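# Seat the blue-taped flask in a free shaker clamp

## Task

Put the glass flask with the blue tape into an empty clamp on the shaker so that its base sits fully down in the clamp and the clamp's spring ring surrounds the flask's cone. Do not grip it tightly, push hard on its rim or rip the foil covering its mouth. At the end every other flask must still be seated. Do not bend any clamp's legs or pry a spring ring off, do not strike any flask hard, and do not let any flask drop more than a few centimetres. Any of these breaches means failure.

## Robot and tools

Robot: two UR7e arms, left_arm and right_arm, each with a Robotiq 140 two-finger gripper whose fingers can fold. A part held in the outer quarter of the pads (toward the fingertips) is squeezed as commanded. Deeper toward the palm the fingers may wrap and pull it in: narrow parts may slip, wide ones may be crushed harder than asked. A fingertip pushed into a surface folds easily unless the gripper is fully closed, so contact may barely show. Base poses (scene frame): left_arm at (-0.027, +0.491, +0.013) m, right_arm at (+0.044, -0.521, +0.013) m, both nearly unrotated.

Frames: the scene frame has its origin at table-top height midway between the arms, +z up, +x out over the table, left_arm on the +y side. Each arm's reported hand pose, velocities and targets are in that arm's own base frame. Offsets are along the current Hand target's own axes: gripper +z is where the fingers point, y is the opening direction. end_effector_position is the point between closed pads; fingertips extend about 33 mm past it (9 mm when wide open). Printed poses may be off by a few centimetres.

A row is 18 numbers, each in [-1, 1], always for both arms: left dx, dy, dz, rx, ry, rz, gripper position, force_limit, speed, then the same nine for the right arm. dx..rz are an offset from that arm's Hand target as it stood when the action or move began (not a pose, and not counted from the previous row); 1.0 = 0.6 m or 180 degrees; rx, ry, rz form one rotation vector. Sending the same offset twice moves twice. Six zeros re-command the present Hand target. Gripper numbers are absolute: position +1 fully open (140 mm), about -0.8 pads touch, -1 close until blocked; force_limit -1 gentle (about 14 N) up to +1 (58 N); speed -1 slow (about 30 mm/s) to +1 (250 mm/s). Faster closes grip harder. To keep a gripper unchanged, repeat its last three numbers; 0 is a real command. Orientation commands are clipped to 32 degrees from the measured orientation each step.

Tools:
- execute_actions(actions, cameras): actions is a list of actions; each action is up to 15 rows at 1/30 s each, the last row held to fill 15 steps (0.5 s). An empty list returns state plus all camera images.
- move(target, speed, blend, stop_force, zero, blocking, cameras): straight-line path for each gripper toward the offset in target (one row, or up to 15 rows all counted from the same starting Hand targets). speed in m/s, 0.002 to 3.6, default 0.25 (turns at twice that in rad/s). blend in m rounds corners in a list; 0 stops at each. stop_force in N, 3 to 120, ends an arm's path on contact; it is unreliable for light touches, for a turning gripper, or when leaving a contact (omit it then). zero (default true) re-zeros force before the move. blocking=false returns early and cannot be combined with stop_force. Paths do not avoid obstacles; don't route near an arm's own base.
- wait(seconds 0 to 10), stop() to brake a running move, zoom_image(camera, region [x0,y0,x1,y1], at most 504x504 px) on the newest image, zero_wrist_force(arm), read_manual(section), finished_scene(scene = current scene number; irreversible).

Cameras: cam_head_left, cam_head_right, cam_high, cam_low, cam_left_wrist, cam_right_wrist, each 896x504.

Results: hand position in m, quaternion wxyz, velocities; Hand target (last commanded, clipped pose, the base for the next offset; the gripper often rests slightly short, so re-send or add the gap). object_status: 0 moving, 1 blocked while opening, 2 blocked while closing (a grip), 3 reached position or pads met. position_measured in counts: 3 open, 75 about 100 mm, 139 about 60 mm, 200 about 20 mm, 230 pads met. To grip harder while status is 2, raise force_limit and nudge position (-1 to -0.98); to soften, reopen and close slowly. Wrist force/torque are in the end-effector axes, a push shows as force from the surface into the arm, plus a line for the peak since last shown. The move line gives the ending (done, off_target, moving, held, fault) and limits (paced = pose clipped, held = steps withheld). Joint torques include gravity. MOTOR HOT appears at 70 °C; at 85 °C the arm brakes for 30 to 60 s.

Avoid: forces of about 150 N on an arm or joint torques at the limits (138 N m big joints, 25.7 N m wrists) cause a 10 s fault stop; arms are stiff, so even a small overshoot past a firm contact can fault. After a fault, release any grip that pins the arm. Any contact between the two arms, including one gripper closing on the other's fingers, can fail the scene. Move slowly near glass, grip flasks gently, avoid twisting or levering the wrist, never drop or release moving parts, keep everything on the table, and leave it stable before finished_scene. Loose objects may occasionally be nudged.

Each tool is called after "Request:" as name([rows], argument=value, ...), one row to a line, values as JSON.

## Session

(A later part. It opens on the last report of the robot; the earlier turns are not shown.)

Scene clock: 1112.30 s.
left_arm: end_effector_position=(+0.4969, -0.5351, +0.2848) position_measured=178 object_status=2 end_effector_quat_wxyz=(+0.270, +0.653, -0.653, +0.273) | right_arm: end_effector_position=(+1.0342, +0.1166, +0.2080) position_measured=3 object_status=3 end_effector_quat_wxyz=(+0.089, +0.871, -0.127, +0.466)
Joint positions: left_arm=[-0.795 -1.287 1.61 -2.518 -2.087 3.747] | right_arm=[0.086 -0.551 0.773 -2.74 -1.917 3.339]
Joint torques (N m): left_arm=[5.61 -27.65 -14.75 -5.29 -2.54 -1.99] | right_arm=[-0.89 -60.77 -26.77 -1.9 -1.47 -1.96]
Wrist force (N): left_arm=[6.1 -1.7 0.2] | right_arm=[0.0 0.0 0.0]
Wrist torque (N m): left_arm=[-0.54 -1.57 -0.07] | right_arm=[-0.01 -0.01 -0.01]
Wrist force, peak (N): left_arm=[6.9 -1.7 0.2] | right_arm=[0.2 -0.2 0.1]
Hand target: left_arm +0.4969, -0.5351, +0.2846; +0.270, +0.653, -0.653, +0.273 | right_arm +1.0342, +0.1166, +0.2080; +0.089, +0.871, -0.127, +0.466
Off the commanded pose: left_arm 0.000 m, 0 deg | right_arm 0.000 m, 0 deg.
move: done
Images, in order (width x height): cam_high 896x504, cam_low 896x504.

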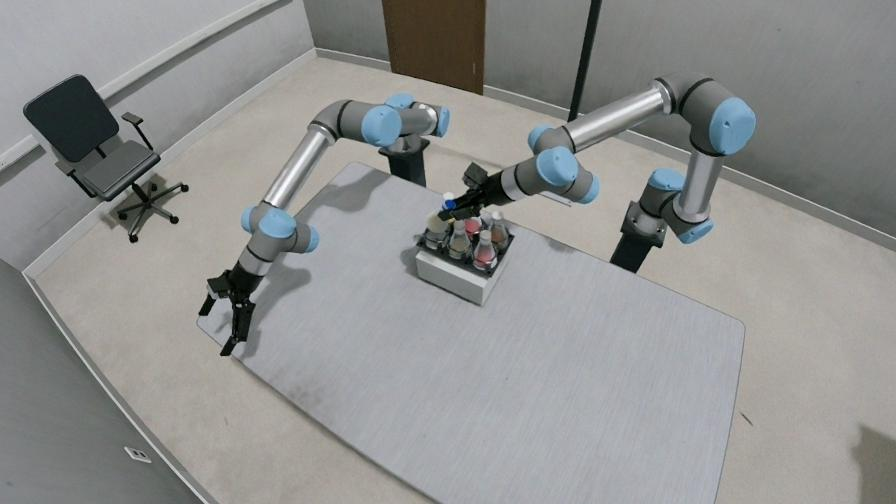

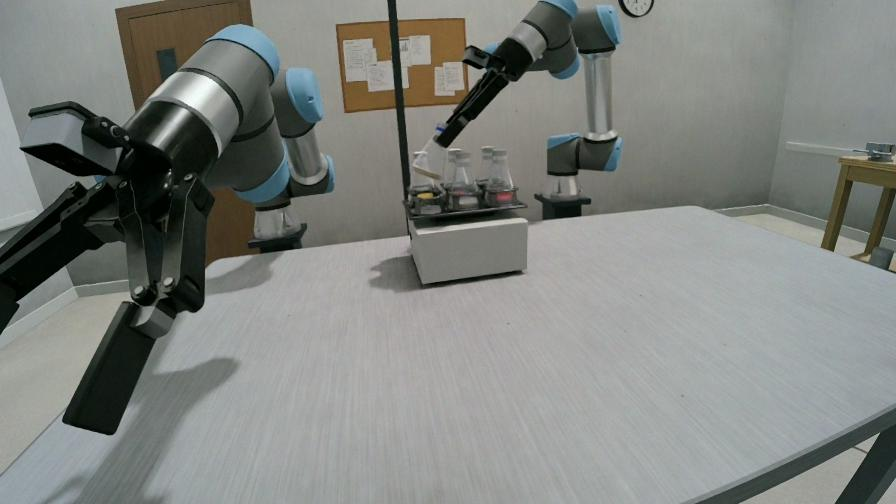

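Request:
move(target=[-0.0483,0,0.0577,0,0,0,-1,-1,-1,0,0,0,0,0,0,1,-1,-1], speed=0.02, stop_force=12, cameras=["cam_low","cam_high","cam_left_wrist"])

Request:
zoom_image(camera="cam_low", region=[385, 110, 500, 225])

Request:
zoom_image(camera="cam_high", region=[390, 190, 490, 275])

Scene clock: 1127.80 s.
left_arm: end_effector_position=(+0.4971, -0.5392, +0.2396) position_measured=178 object_status=2 end_effector_quat_wxyz=(+0.270, +0.653, -0.653, +0.273) | right_arm: end_effector_position=(+1.0342, +0.1166, +0.2080) position_measured=3 object_status=3 end_effector_quat_wxyz=(+0.089, +0.871, -0.127, +0.466)
Joint positions: left_arm=[-0.799 -1.242 1.673 -2.628 -2.085 3.743] | right_arm=[0.086 -0.551 0.773 -2.74 -1.917 3.339]
Joint torques (N m): left_arm=[-1.63 -46.18 -28.9 -0.1 1.32 -0.91] | right_arm=[-1.47 -61.97 -26.53 -2.05 -1.35 -1.94]
Motor temperatures (°C): left_arm=[30 32 29 36 41 39] | right_arm=[31 27 29 35 34 40]
Wrist force (N): left_arm=[12.6 -2.5 -2.5] | right_arm=[0.0 0.0 0.1]
Wrist torque (N m): left_arm=[-0.46 -1.40 0.05] | right_arm=[0.00 0.00 -0.01]
Wrist force, peak (N): left_arm=[13.5 -2.9 -3.8] | right_arm=[-0.2 -0.3 0.0]
Hand target: left_arm +0.4971, -0.5392, +0.2396; +0.270, +0.653, -0.653, +0.273 | right_arm +1.0342, +0.1166, +0.2080; +0.089, +0.871, -0.127, +0.466
Off the commanded pose: left_arm 0.000 m, 0 deg | right_arm 0.000 m, 0 deg.
move: done
Images, in order (width x height): cam_high 896x504, cam_low 896x504, cam_left_wrist 896x504.

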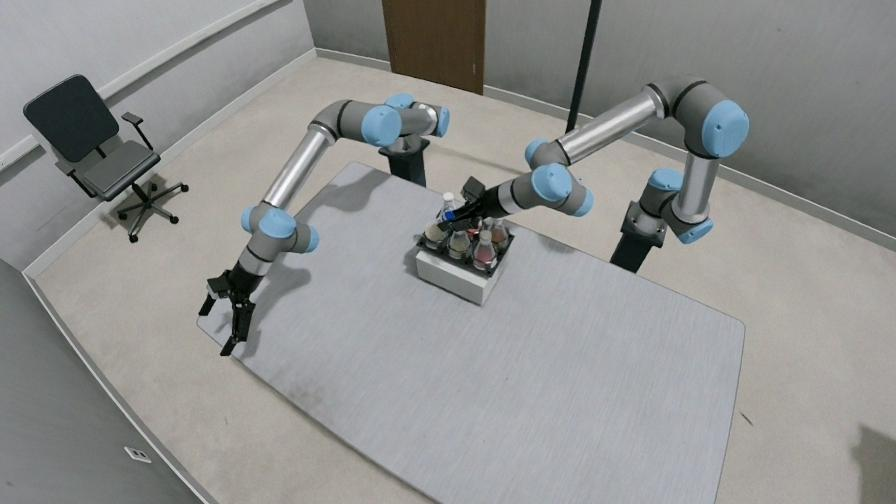

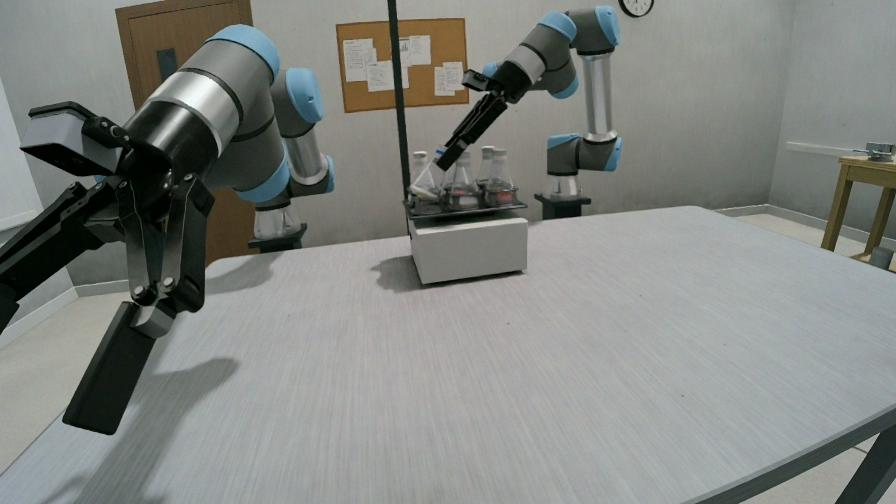

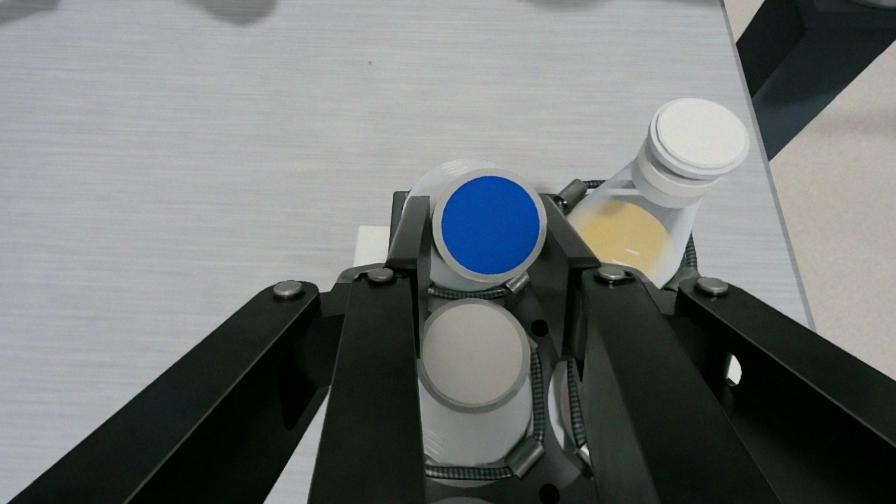

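Scaled by 4.383 from the camera's 896x504 image, which has a finer 1280x720 frame.

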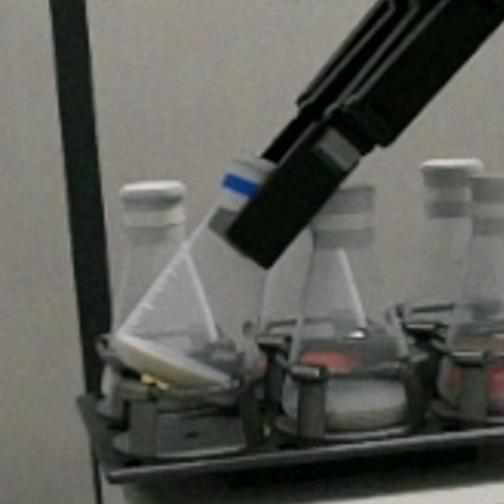

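Scaled by 5.040 from the camera's 896x504 image, which has a finer 1280x720 frame.

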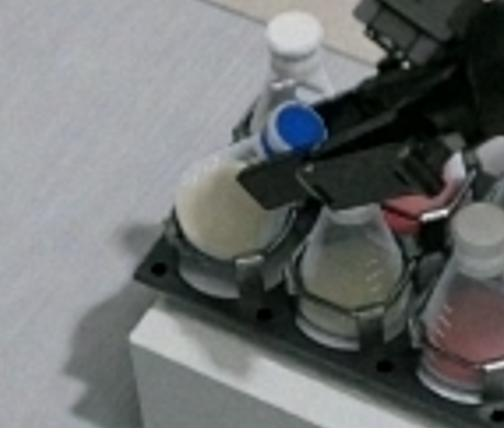

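Request:
move(target=[-0.0188,0,0.0165,0,0,0,-1,-1,-1,0,0,0,0,0,0,1,-1,-1], speed=0.012, stop_force=18, cameras=["cam_low","cam_high"])

Request:
zoom_image(camera="cam_low", region=[385, 110, 500, 225])

Request:
zoom_image(camera="cam_high", region=[390, 190, 490, 275])

Scene clock: 1140.90 s.
left_arm: end_effector_position=(+0.4971, -0.5386, +0.2310) position_measured=178 object_status=2 end_effector_quat_wxyz=(+0.270, +0.653, -0.653, +0.273) | right_arm: end_effector_position=(+1.0342, +0.1166, +0.2080) position_measured=3 object_status=3 end_effector_quat_wxyz=(+0.089, +0.871, -0.127, +0.466)
Joint positions: left_arm=[-0.799 -1.234 1.687 -2.65 -2.085 3.743] | right_arm=[0.086 -0.551 0.773 -2.74 -1.917 3.339]
Joint torques (N m): left_arm=[-14.52 -38.13 -24.92 0.12 0.76 -1.08] | right_arm=[-1.69 -60.55 -26.93 -1.92 -1.37 -1.85]
Wrist force (N): left_arm=[11.6 -3.8 -19.2] | right_arm=[-0.2 -0.1 0.0]
Wrist torque (N m): left_arm=[-0.13 -1.41 0.12] | right_arm=[-0.03 0.02 -0.01]
Wrist force, peak (N): left_arm=[12.8 -2.3 -30.8] | right_arm=[-0.1 -0.1 0.3]
Hand target: left_arm +0.4971, -0.5386, +0.2310; +0.270, +0.653, -0.653, +0.273 (not the last commanded pose) | right_arm +1.0342, +0.1166, +0.2080; +0.089, +0.871, -0.127, +0.466
Off the commanded pose: left_arm 0.006 m, 0 deg | right_arm 0.000 m, 0 deg.
move: contact (left_arm)
Images, in order (width x height): cam_high 896x504, cam_low 896x504.

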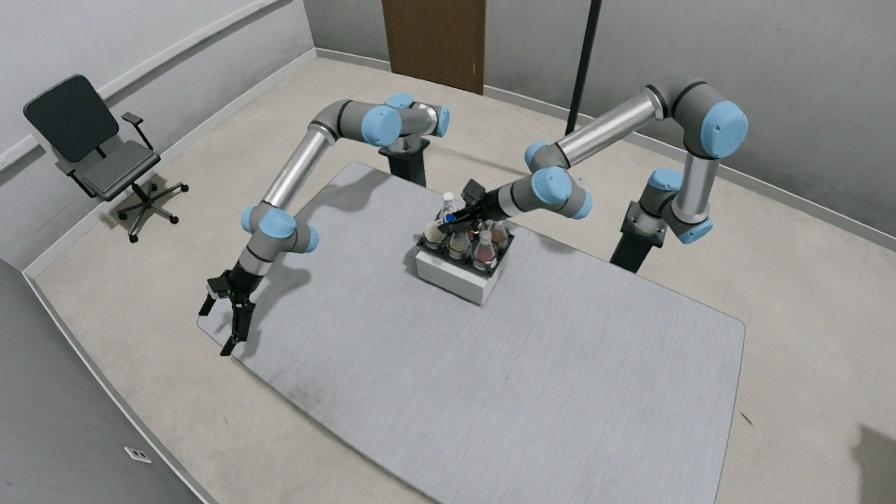

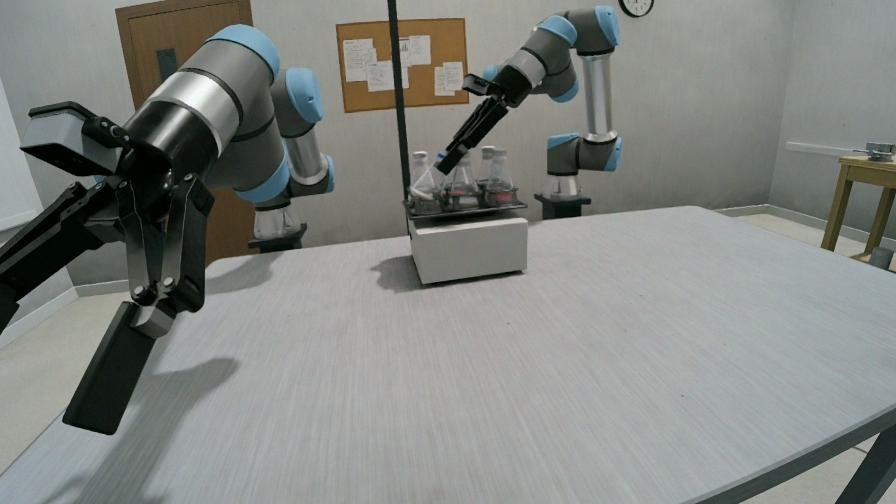

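Scaled by 4.383 from the camera's 896x504 image, which has a finer 1280x720 frame.

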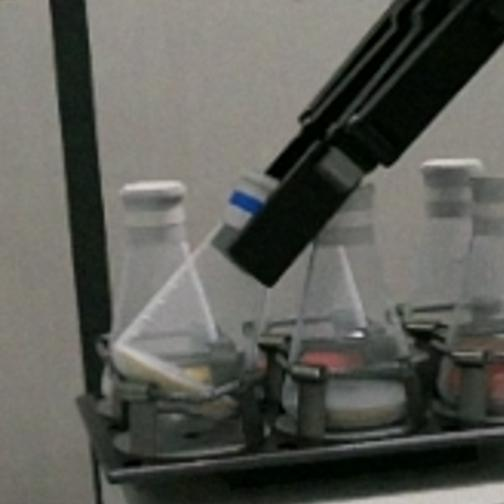

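Scaled by 5.040 from the camera's 896x504 image, which has a finer 1280x720 frame.

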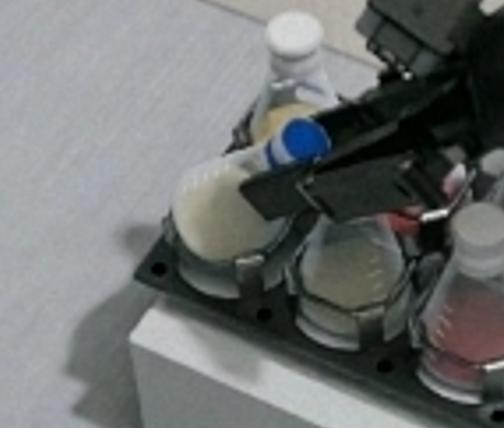

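Request:
move(target=[0.0195,0,0.0218,0,-0.0556,0,-1,-1,-1,0,0,0,0,0,0,1,-1,-1], speed=0.015, stop_force=40, cameras=["cam_low","cam_high"])

Request:
zoom_image(camera="cam_low", region=[385, 110, 500, 225])

Request:
zoom_image(camera="cam_high", region=[390, 190, 490, 275])

Scene clock: 1156.23 s.
left_arm: end_effector_position=(+0.4972, -0.5451, +0.2306) position_measured=178 object_status=2 end_effector_quat_wxyz=(+0.249, +0.662, -0.661, +0.252) | right_arm: end_effector_position=(+1.0342, +0.1166, +0.2080) position_measured=3 object_status=3 end_effector_quat_wxyz=(+0.089, +0.871, -0.127, +0.466)
Joint positions: left_arm=[-0.823 -1.231 1.634 -2.551 -2.034 3.748] | right_arm=[0.086 -0.551 0.773 -2.74 -1.917 3.339]
Joint torques (N m): left_arm=[-13.93 -12.95 2.48 0.53 -2.62 -1.33] | right_arm=[0.47 -62.59 -26.32 -1.65 -1.58 -1.63]
Wrist force (N): left_arm=[2.9 1.0 -63.2] | right_arm=[0.0 -0.1 0.1]
Wrist torque (N m): left_arm=[-0.56 -1.64 -0.05] | right_arm=[-0.03 -0.01 -0.01]
Wrist force, peak (N): left_arm=[2.9 0.6 -67.3] | right_arm=[-0.2 -0.2 0.1]
Hand target: left_arm +0.4972, -0.5450, +0.2306; +0.249, +0.662, -0.661, +0.252 (not the last commanded pose) | right_arm +1.0342, +0.1166, +0.2080; +0.089, +0.871, -0.127, +0.466
Off the commanded pose: left_arm 0.011 m, 6 deg | right_arm 0.000 m, 0 deg.
move: contact (left_arm)
Images, in order (width x height): cam_high 896x504, cam_low 896x504.

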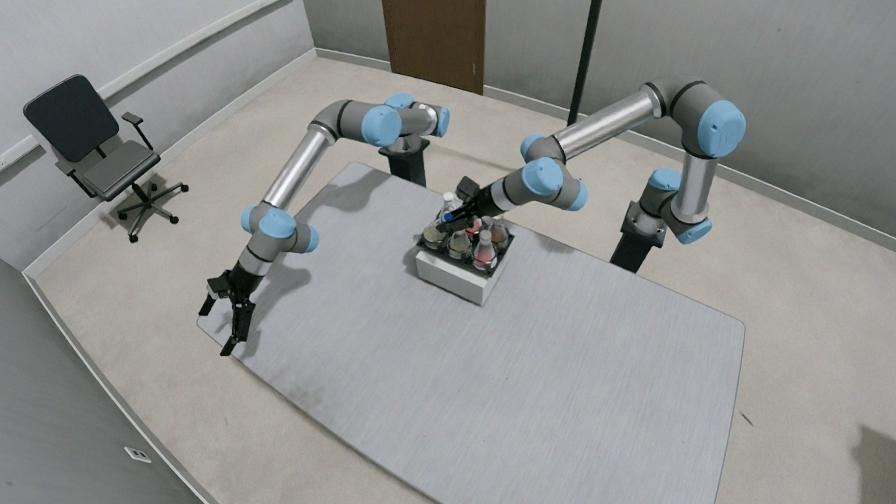

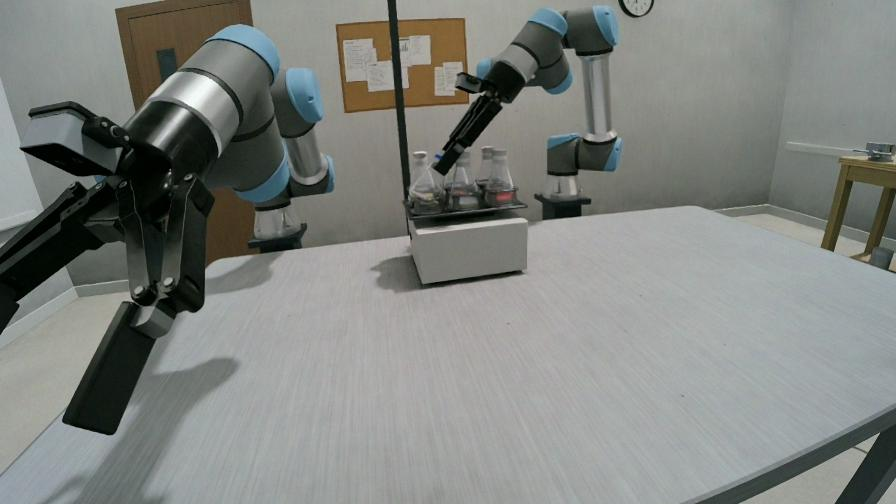

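Scaled by 4.383 from the camera's 896x504 image, which has a finer 1280x720 frame.

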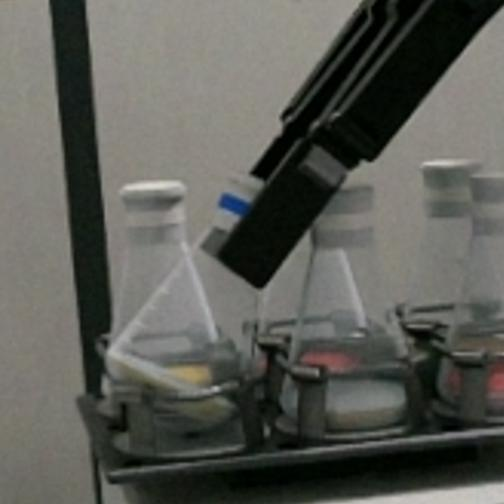

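Scaled by 5.040 from the camera's 896x504 image, which has a finer 1280x720 frame.

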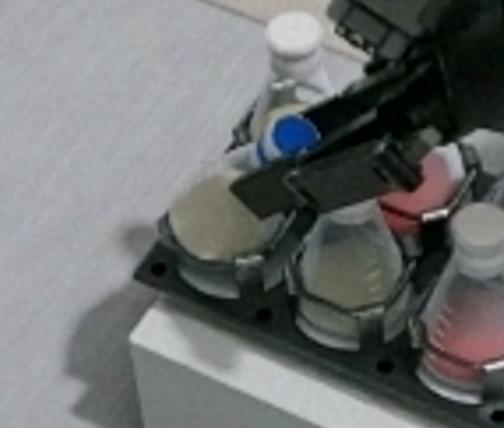

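Request:
move(target=[-0.0108,0,-0.0028,0,0,0,-1,-1,-1,0,0,0,0,0,0,1,-1,-1], speed=0.015, stop_force=25, cameras=["cam_low","cam_high"])

Request:
zoom_image(camera="cam_low", region=[385, 110, 500, 225])

Request:
zoom_image(camera="cam_high", region=[390, 190, 490, 275])

Scene clock: 1170.63 s.
left_arm: end_effector_position=(+0.4972, -0.5391, +0.2276) position_measured=178 object_status=2 end_effector_quat_wxyz=(+0.249, +0.662, -0.661, +0.252) | right_arm: end_effector_position=(+1.0342, +0.1166, +0.2080) position_measured=3 object_status=3 end_effector_quat_wxyz=(+0.089, +0.871, -0.127, +0.466)
Joint positions: left_arm=[-0.816 -1.237 1.649 -2.558 -2.038 3.755] | right_arm=[0.086 -0.551 0.773 -2.74 -1.917 3.339]
Joint torques (N m): left_arm=[-13.46 -38.79 -29.67 -0.51 -0.06 -2.04] | right_arm=[-0.71 -60.94 -28.08 -1.8 -1.35 -1.85]
Wrist force (N): left_arm=[6.0 -3.2 -16.1] | right_arm=[0.0 -0.2 -0.1]
Wrist torque (N m): left_arm=[-0.36 -1.61 -0.08] | right_arm=[-0.04 0.00 -0.01]
Wrist force, peak (N): left_arm=[3.3 0.8 -64.2] | right_arm=[-0.1 -0.3 0.1]
Hand target: left_arm +0.4971, -0.5391, +0.2276; +0.249, +0.662, -0.661, +0.252 | right_arm +1.0342, +0.1166, +0.2080; +0.089, +0.871, -0.127, +0.466
Off the commanded pose: left_arm 0.000 m, 0 deg | right_arm 0.000 m, 0 deg.
move: done
Images, in order (width x height): cam_high 896x504, cam_low 896x504.

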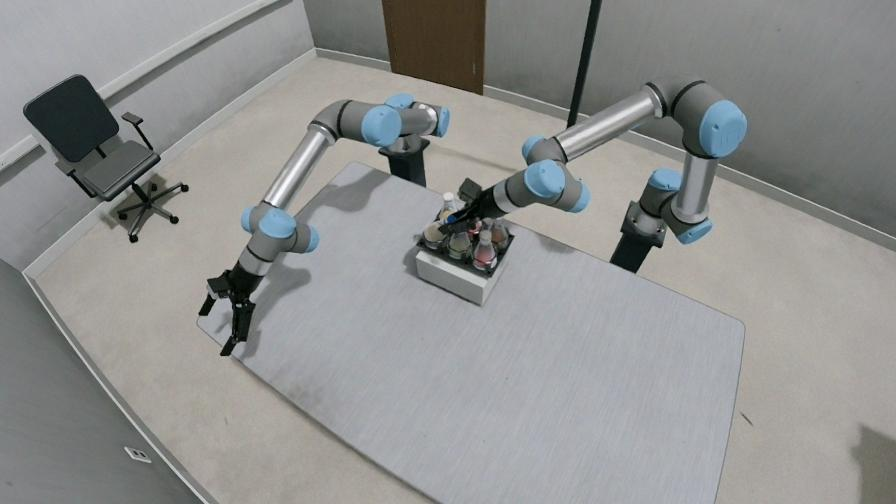

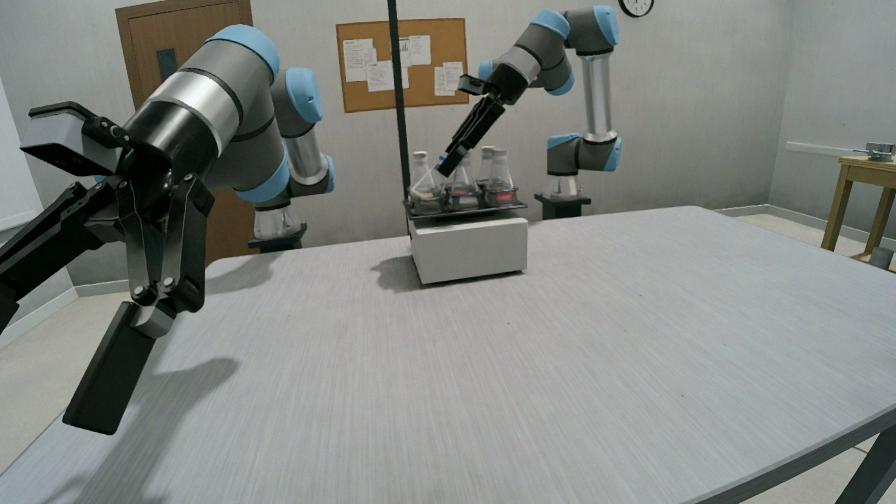

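Scaled by 4.383 from the camera's 896x504 image, which has a finer 1280x720 frame.

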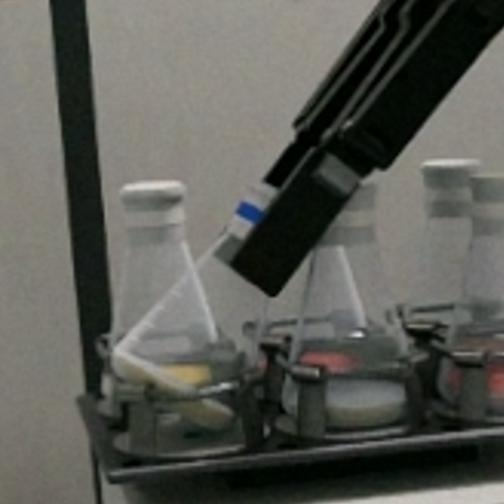

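Scaled by 5.040 from the camera's 896x504 image, which has a finer 1280x720 frame.

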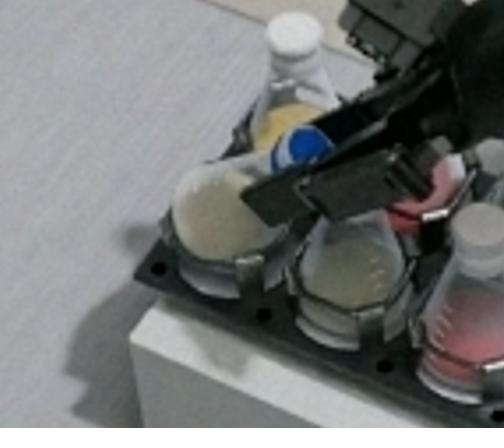

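Request:
move(target=[0.048,0,-0.0142,0,-0.111,0,-1,-1,-1,0,0,0,0,0,0,1,-1,-1], speed=0.03, stop_force=45, cameras=["cam_low","cam_high","cam_left_wrist"])

Request:
zoom_image(camera="cam_low", region=[385, 110, 500, 225])

Request:
zoom_image(camera="cam_high", region=[390, 190, 490, 275])

Scene clock: 1226.23 s.
left_arm: end_effector_position=(+0.4971, -0.5550, +0.2531) position_measured=178 object_status=2 end_effector_quat_wxyz=(+0.130, +0.695, -0.694, +0.133) | right_arm: end_effector_position=(+1.0342, +0.1166, +0.2080) position_measured=3 object_status=3 end_effector_quat_wxyz=(+0.089, +0.871, -0.127, +0.466)
Joint positions: left_arm=[-0.929 -1.172 1.278 -1.985 -1.789 3.748] | right_arm=[0.086 -0.551 0.773 -2.74 -1.917 3.339]
Joint torques (N m): left_arm=[6.42 -58.24 -14.71 -4.98 -2.42 2.14] | right_arm=[0.27 -60.71 -27.13 -1.88 -1.33 -1.51]
Wrist force (N): left_arm=[9.7 -3.6 0.3] | right_arm=[0.1 -0.1 0.1]
Wrist torque (N m): left_arm=[-0.50 -1.68 0.08] | right_arm=[-0.03 -0.01 -0.01]
Wrist force, peak (N): left_arm=[6.2 -3.5 -16.9] | right_arm=[-0.3 0.1 0.2]
Hand target: left_arm +0.4971, -0.5550, +0.2531; +0.130, +0.695, -0.694, +0.133 | right_arm +1.0342, +0.1166, +0.2080; +0.089, +0.871, -0.127, +0.466
Off the commanded pose: left_arm 0.000 m, 0 deg | right_arm 0.000 m, 0 deg.
move: done
Images, in order (width x height): cam_high 896x504, cam_low 896x504, cam_left_wrist 896x504.

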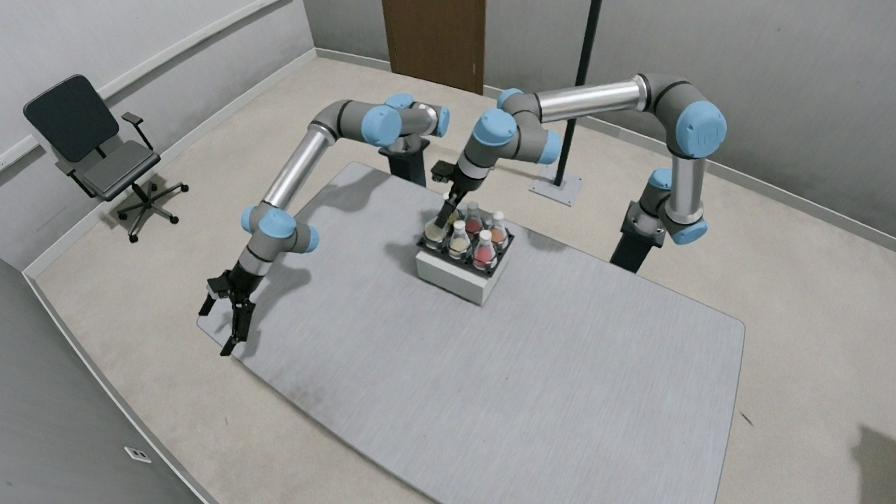

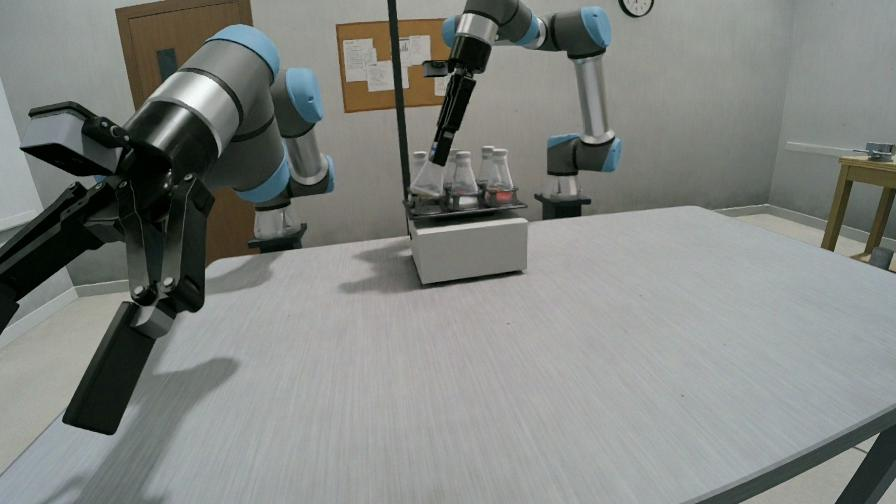

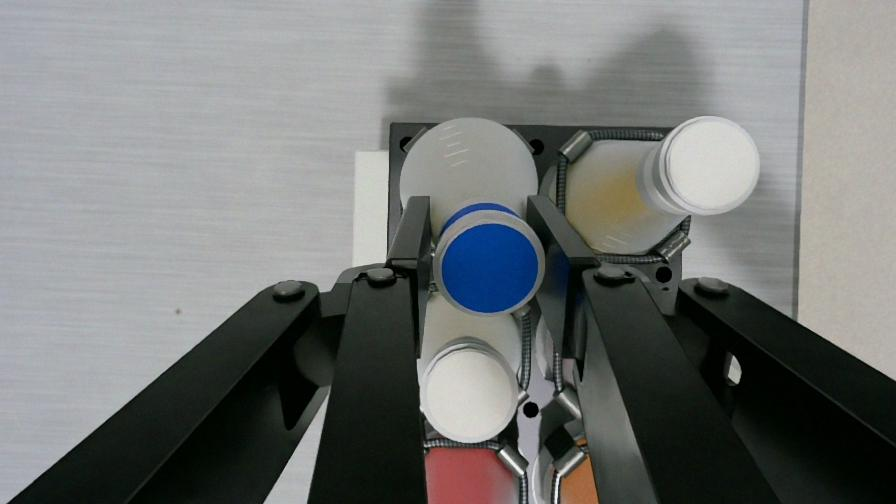

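Scaled by 4.383 from the camera's 896x504 image, which has a finer 1280x720 frame.

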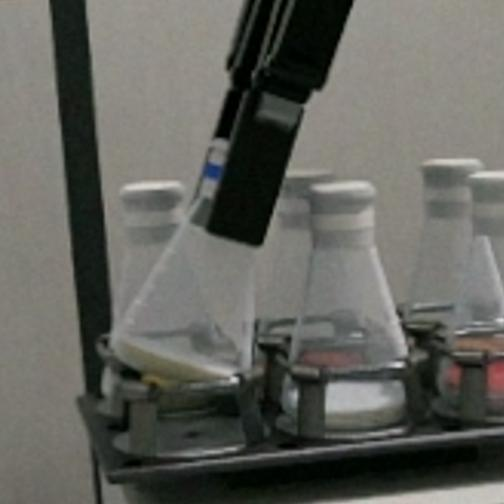

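Scaled by 5.040 from the camera's 896x504 image, which has a finer 1280x720 frame.

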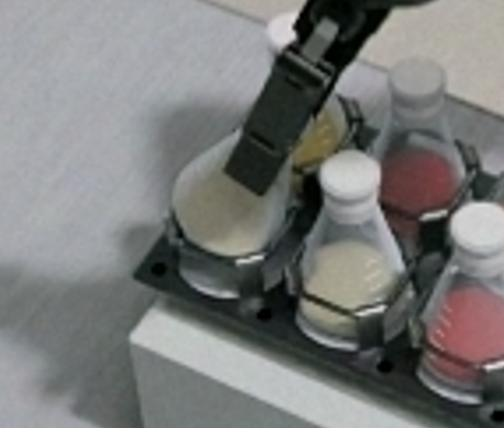

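Request:
move(target=[-0.006,0,0.0156,0,0,0,-1,-1,-1,0,0,0,0,0,0,1,-1,-1], speed=0.01, stop_force=40, cameras=["cam_low","cam_high","cam_left_wrist"])

Request:
zoom_image(camera="cam_low", region=[385, 110, 500, 225])

Request:
zoom_image(camera="cam_high", region=[390, 190, 490, 275])

Scene clock: 1236.53 s.
left_arm: end_effector_position=(+0.4972, -0.5551, +0.2430) position_measured=178 object_status=2 end_effector_quat_wxyz=(+0.130, +0.695, -0.694, +0.133) | right_arm: end_effector_position=(+1.0342, +0.1166, +0.2080) position_measured=3 object_status=3 end_effector_quat_wxyz=(+0.089, +0.871, -0.127, +0.466)
Joint positions: left_arm=[-0.929 -1.168 1.299 -2.009 -1.788 3.748] | right_arm=[0.086 -0.551 0.773 -2.74 -1.917 3.339]
Joint torques (N m): left_arm=[-14.69 -4.41 -22.01 0.67 -3.19 -0.69] | right_arm=[-1 -62.34 -27.23 -1.83 -1.56 -1.77]
Wrist force (N): left_arm=[0.5 -1.9 -37.2] | right_arm=[-0.2 -0.1 0.2]
Wrist torque (N m): left_arm=[-0.36 -1.68 0.11] | right_arm=[-0.03 0.02 -0.01]
Wrist force, peak (N): left_arm=[0.6 -2.6 -38.7] | right_arm=[0.2 -0.3 0.0]
Hand target: left_arm +0.4971, -0.5551, +0.2430; +0.130, +0.695, -0.694, +0.133 | right_arm +1.0342, +0.1166, +0.2080; +0.089, +0.871, -0.127, +0.466
Off the commanded pose: left_arm 0.000 m, 0 deg | right_arm 0.000 m, 0 deg.
move: done
Images, in order (width x height): cam_high 896x504, cam_low 896x504, cam_left_wrist 896x504.

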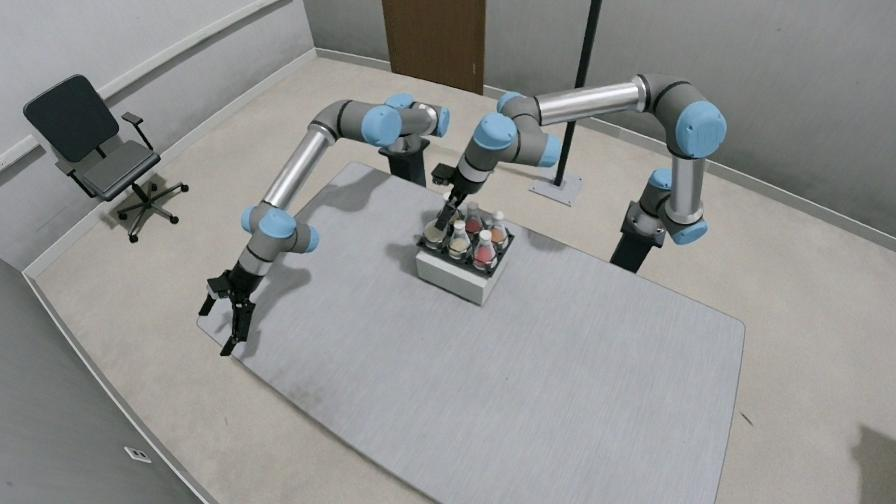

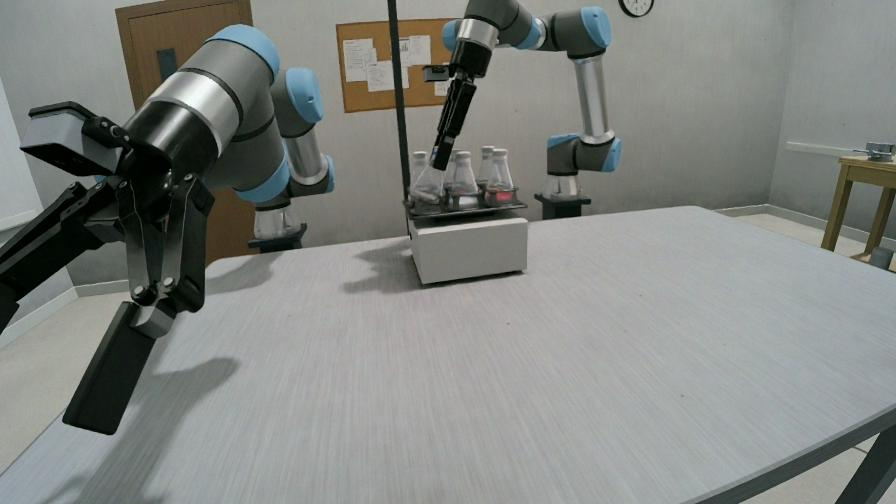

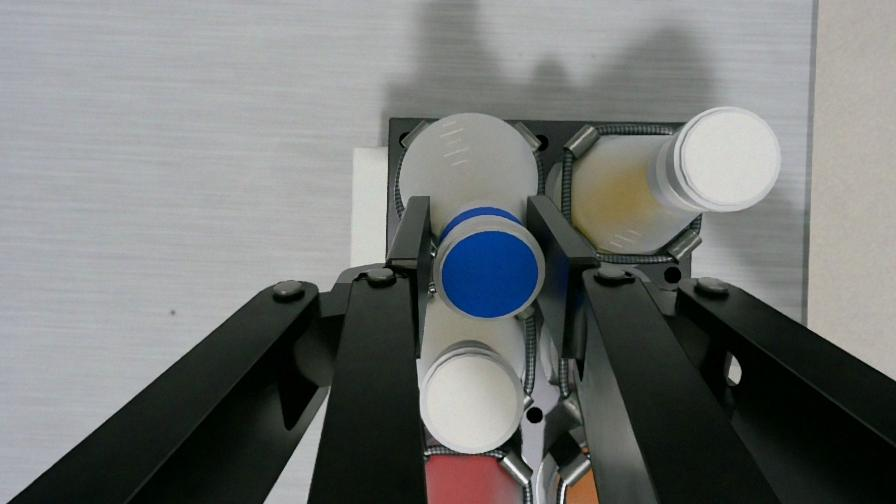

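Scaled by 4.383 from the camera's 896x504 image, which has a finer 1280x720 frame.

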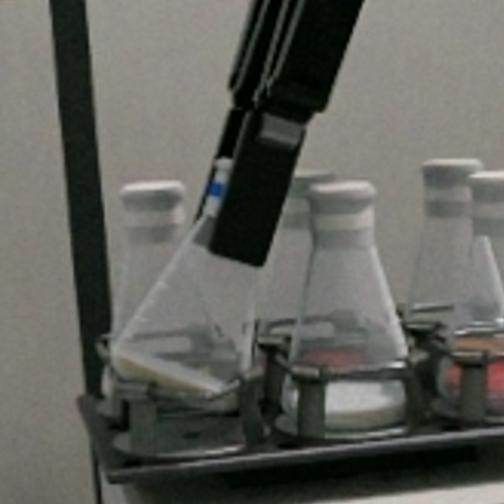

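Scaled by 5.040 from the camera's 896x504 image, which has a finer 1280x720 frame.

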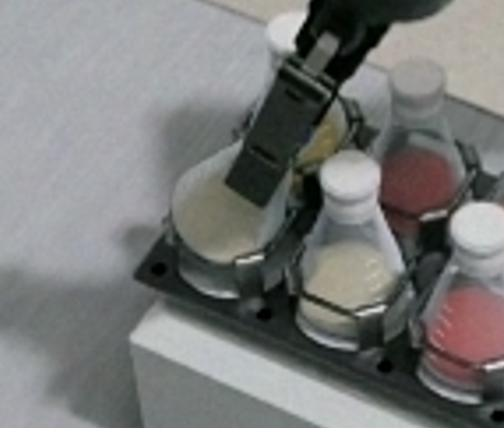

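Request:
move([
  [-0.0062,0,-0.0024,0,0,0,-1,-1,-1,0,0,0,0,0,0,1,-1,-1],
  [-0.008,0,0.007,0,-0.02,0,-1,-1,-1,0,0,0,0,0,0,1,-1,-1],
], speed=0.01, stop_force=30, cameras=["cam_low","cam_high","cam_left_wrist"])

Request:
zoom_image(camera="cam_low", region=[385, 110, 500, 225])

Request:
zoom_image(camera="cam_left_wrist", region=[380, 90, 600, 310])

Scene clock: 1251.70 s.
left_arm: end_effector_position=(+0.4971, -0.5522, +0.2373) position_measured=178 object_status=2 end_effector_quat_wxyz=(+0.109, +0.699, -0.698, +0.111) | right_arm: end_effector_position=(+1.0342, +0.1166, +0.2080) position_measured=3 object_status=3 end_effector_quat_wxyz=(+0.089, +0.871, -0.127, +0.466)
Joint positions: left_arm=[-0.943 -1.148 1.255 -1.935 -1.749 3.744] | right_arm=[0.086 -0.551 0.773 -2.74 -1.917 3.339]
Joint torques (N m): left_arm=[-12.01 -24.67 -3.64 -5.8 -5.7 -0.19] | right_arm=[0.32 -61.05 -27.78 -1.79 -1.77 -1.97]
Wrist force (N): left_arm=[-15.3 -3.4 -42.7] | right_arm=[0.0 0.0 0.0]
Wrist torque (N m): left_arm=[-0.56 -1.77 0.06] | right_arm=[-0.01 -0.01 -0.01]
Wrist force, peak (N): left_arm=[-15.7 -2.7 -44.2] | right_arm=[0.0 0.2 0.3]
Hand target: left_arm +0.4971, -0.5522, +0.2374; +0.109, +0.699, -0.698, +0.111 | right_arm +1.0342, +0.1166, +0.2080; +0.089, +0.871, -0.127, +0.466
Off the commanded pose: left_arm 0.000 m, 0 deg | right_arm 0.000 m, 0 deg.
move: done
Images, in order (width x height): cam_high 896x504, cam_low 896x504, cam_left_wrist 896x504.

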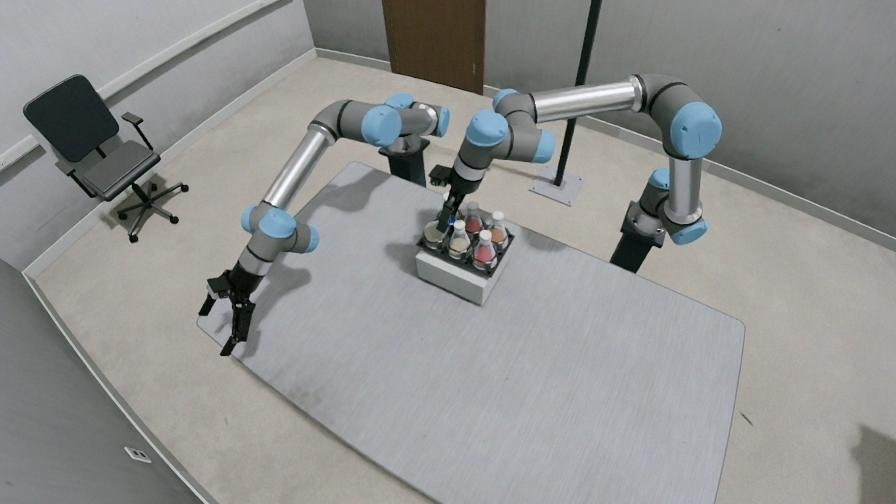

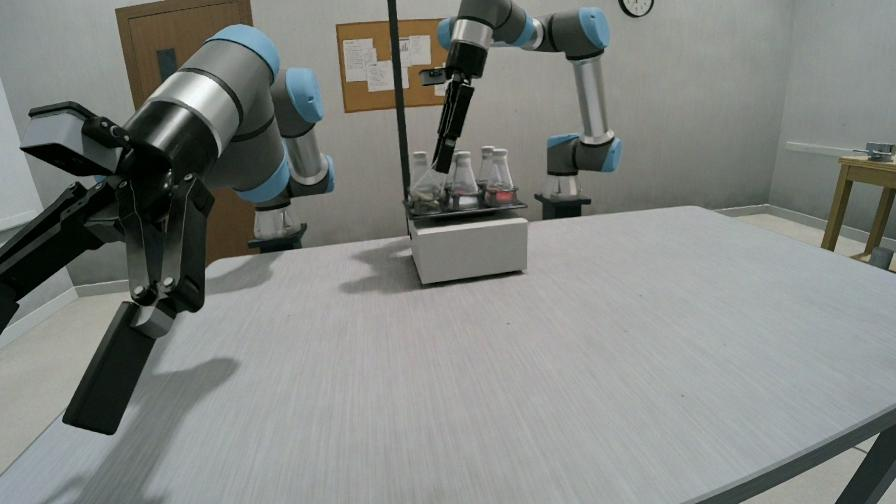

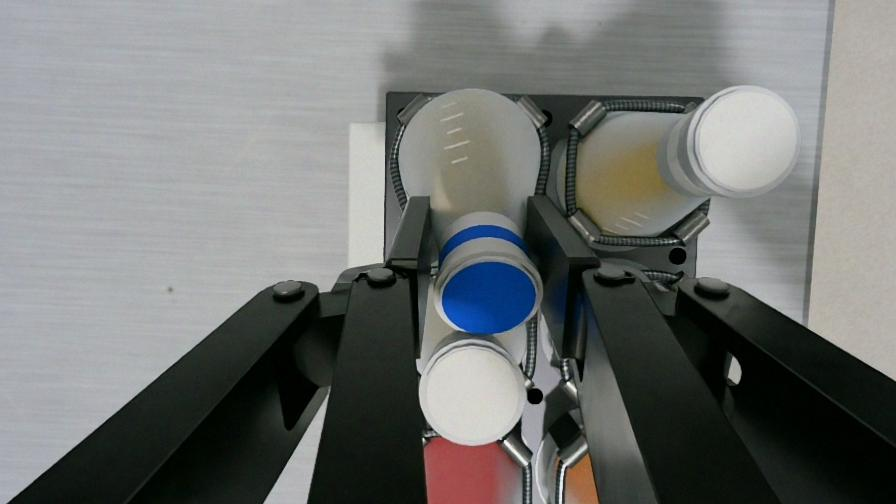

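Scaled by 4.383 from the camera's 896x504 image, which has a finer 1280x720 frame.

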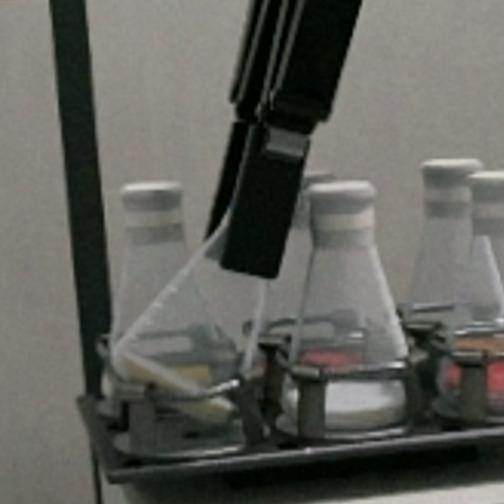

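Scaled by 2.291 from the camera's 896x504 image, which has a finer 1280x720 frame.

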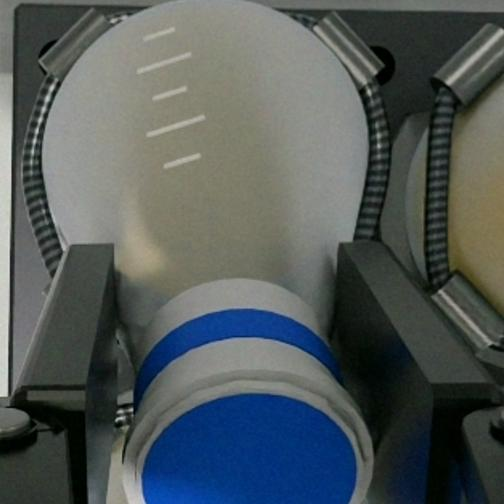

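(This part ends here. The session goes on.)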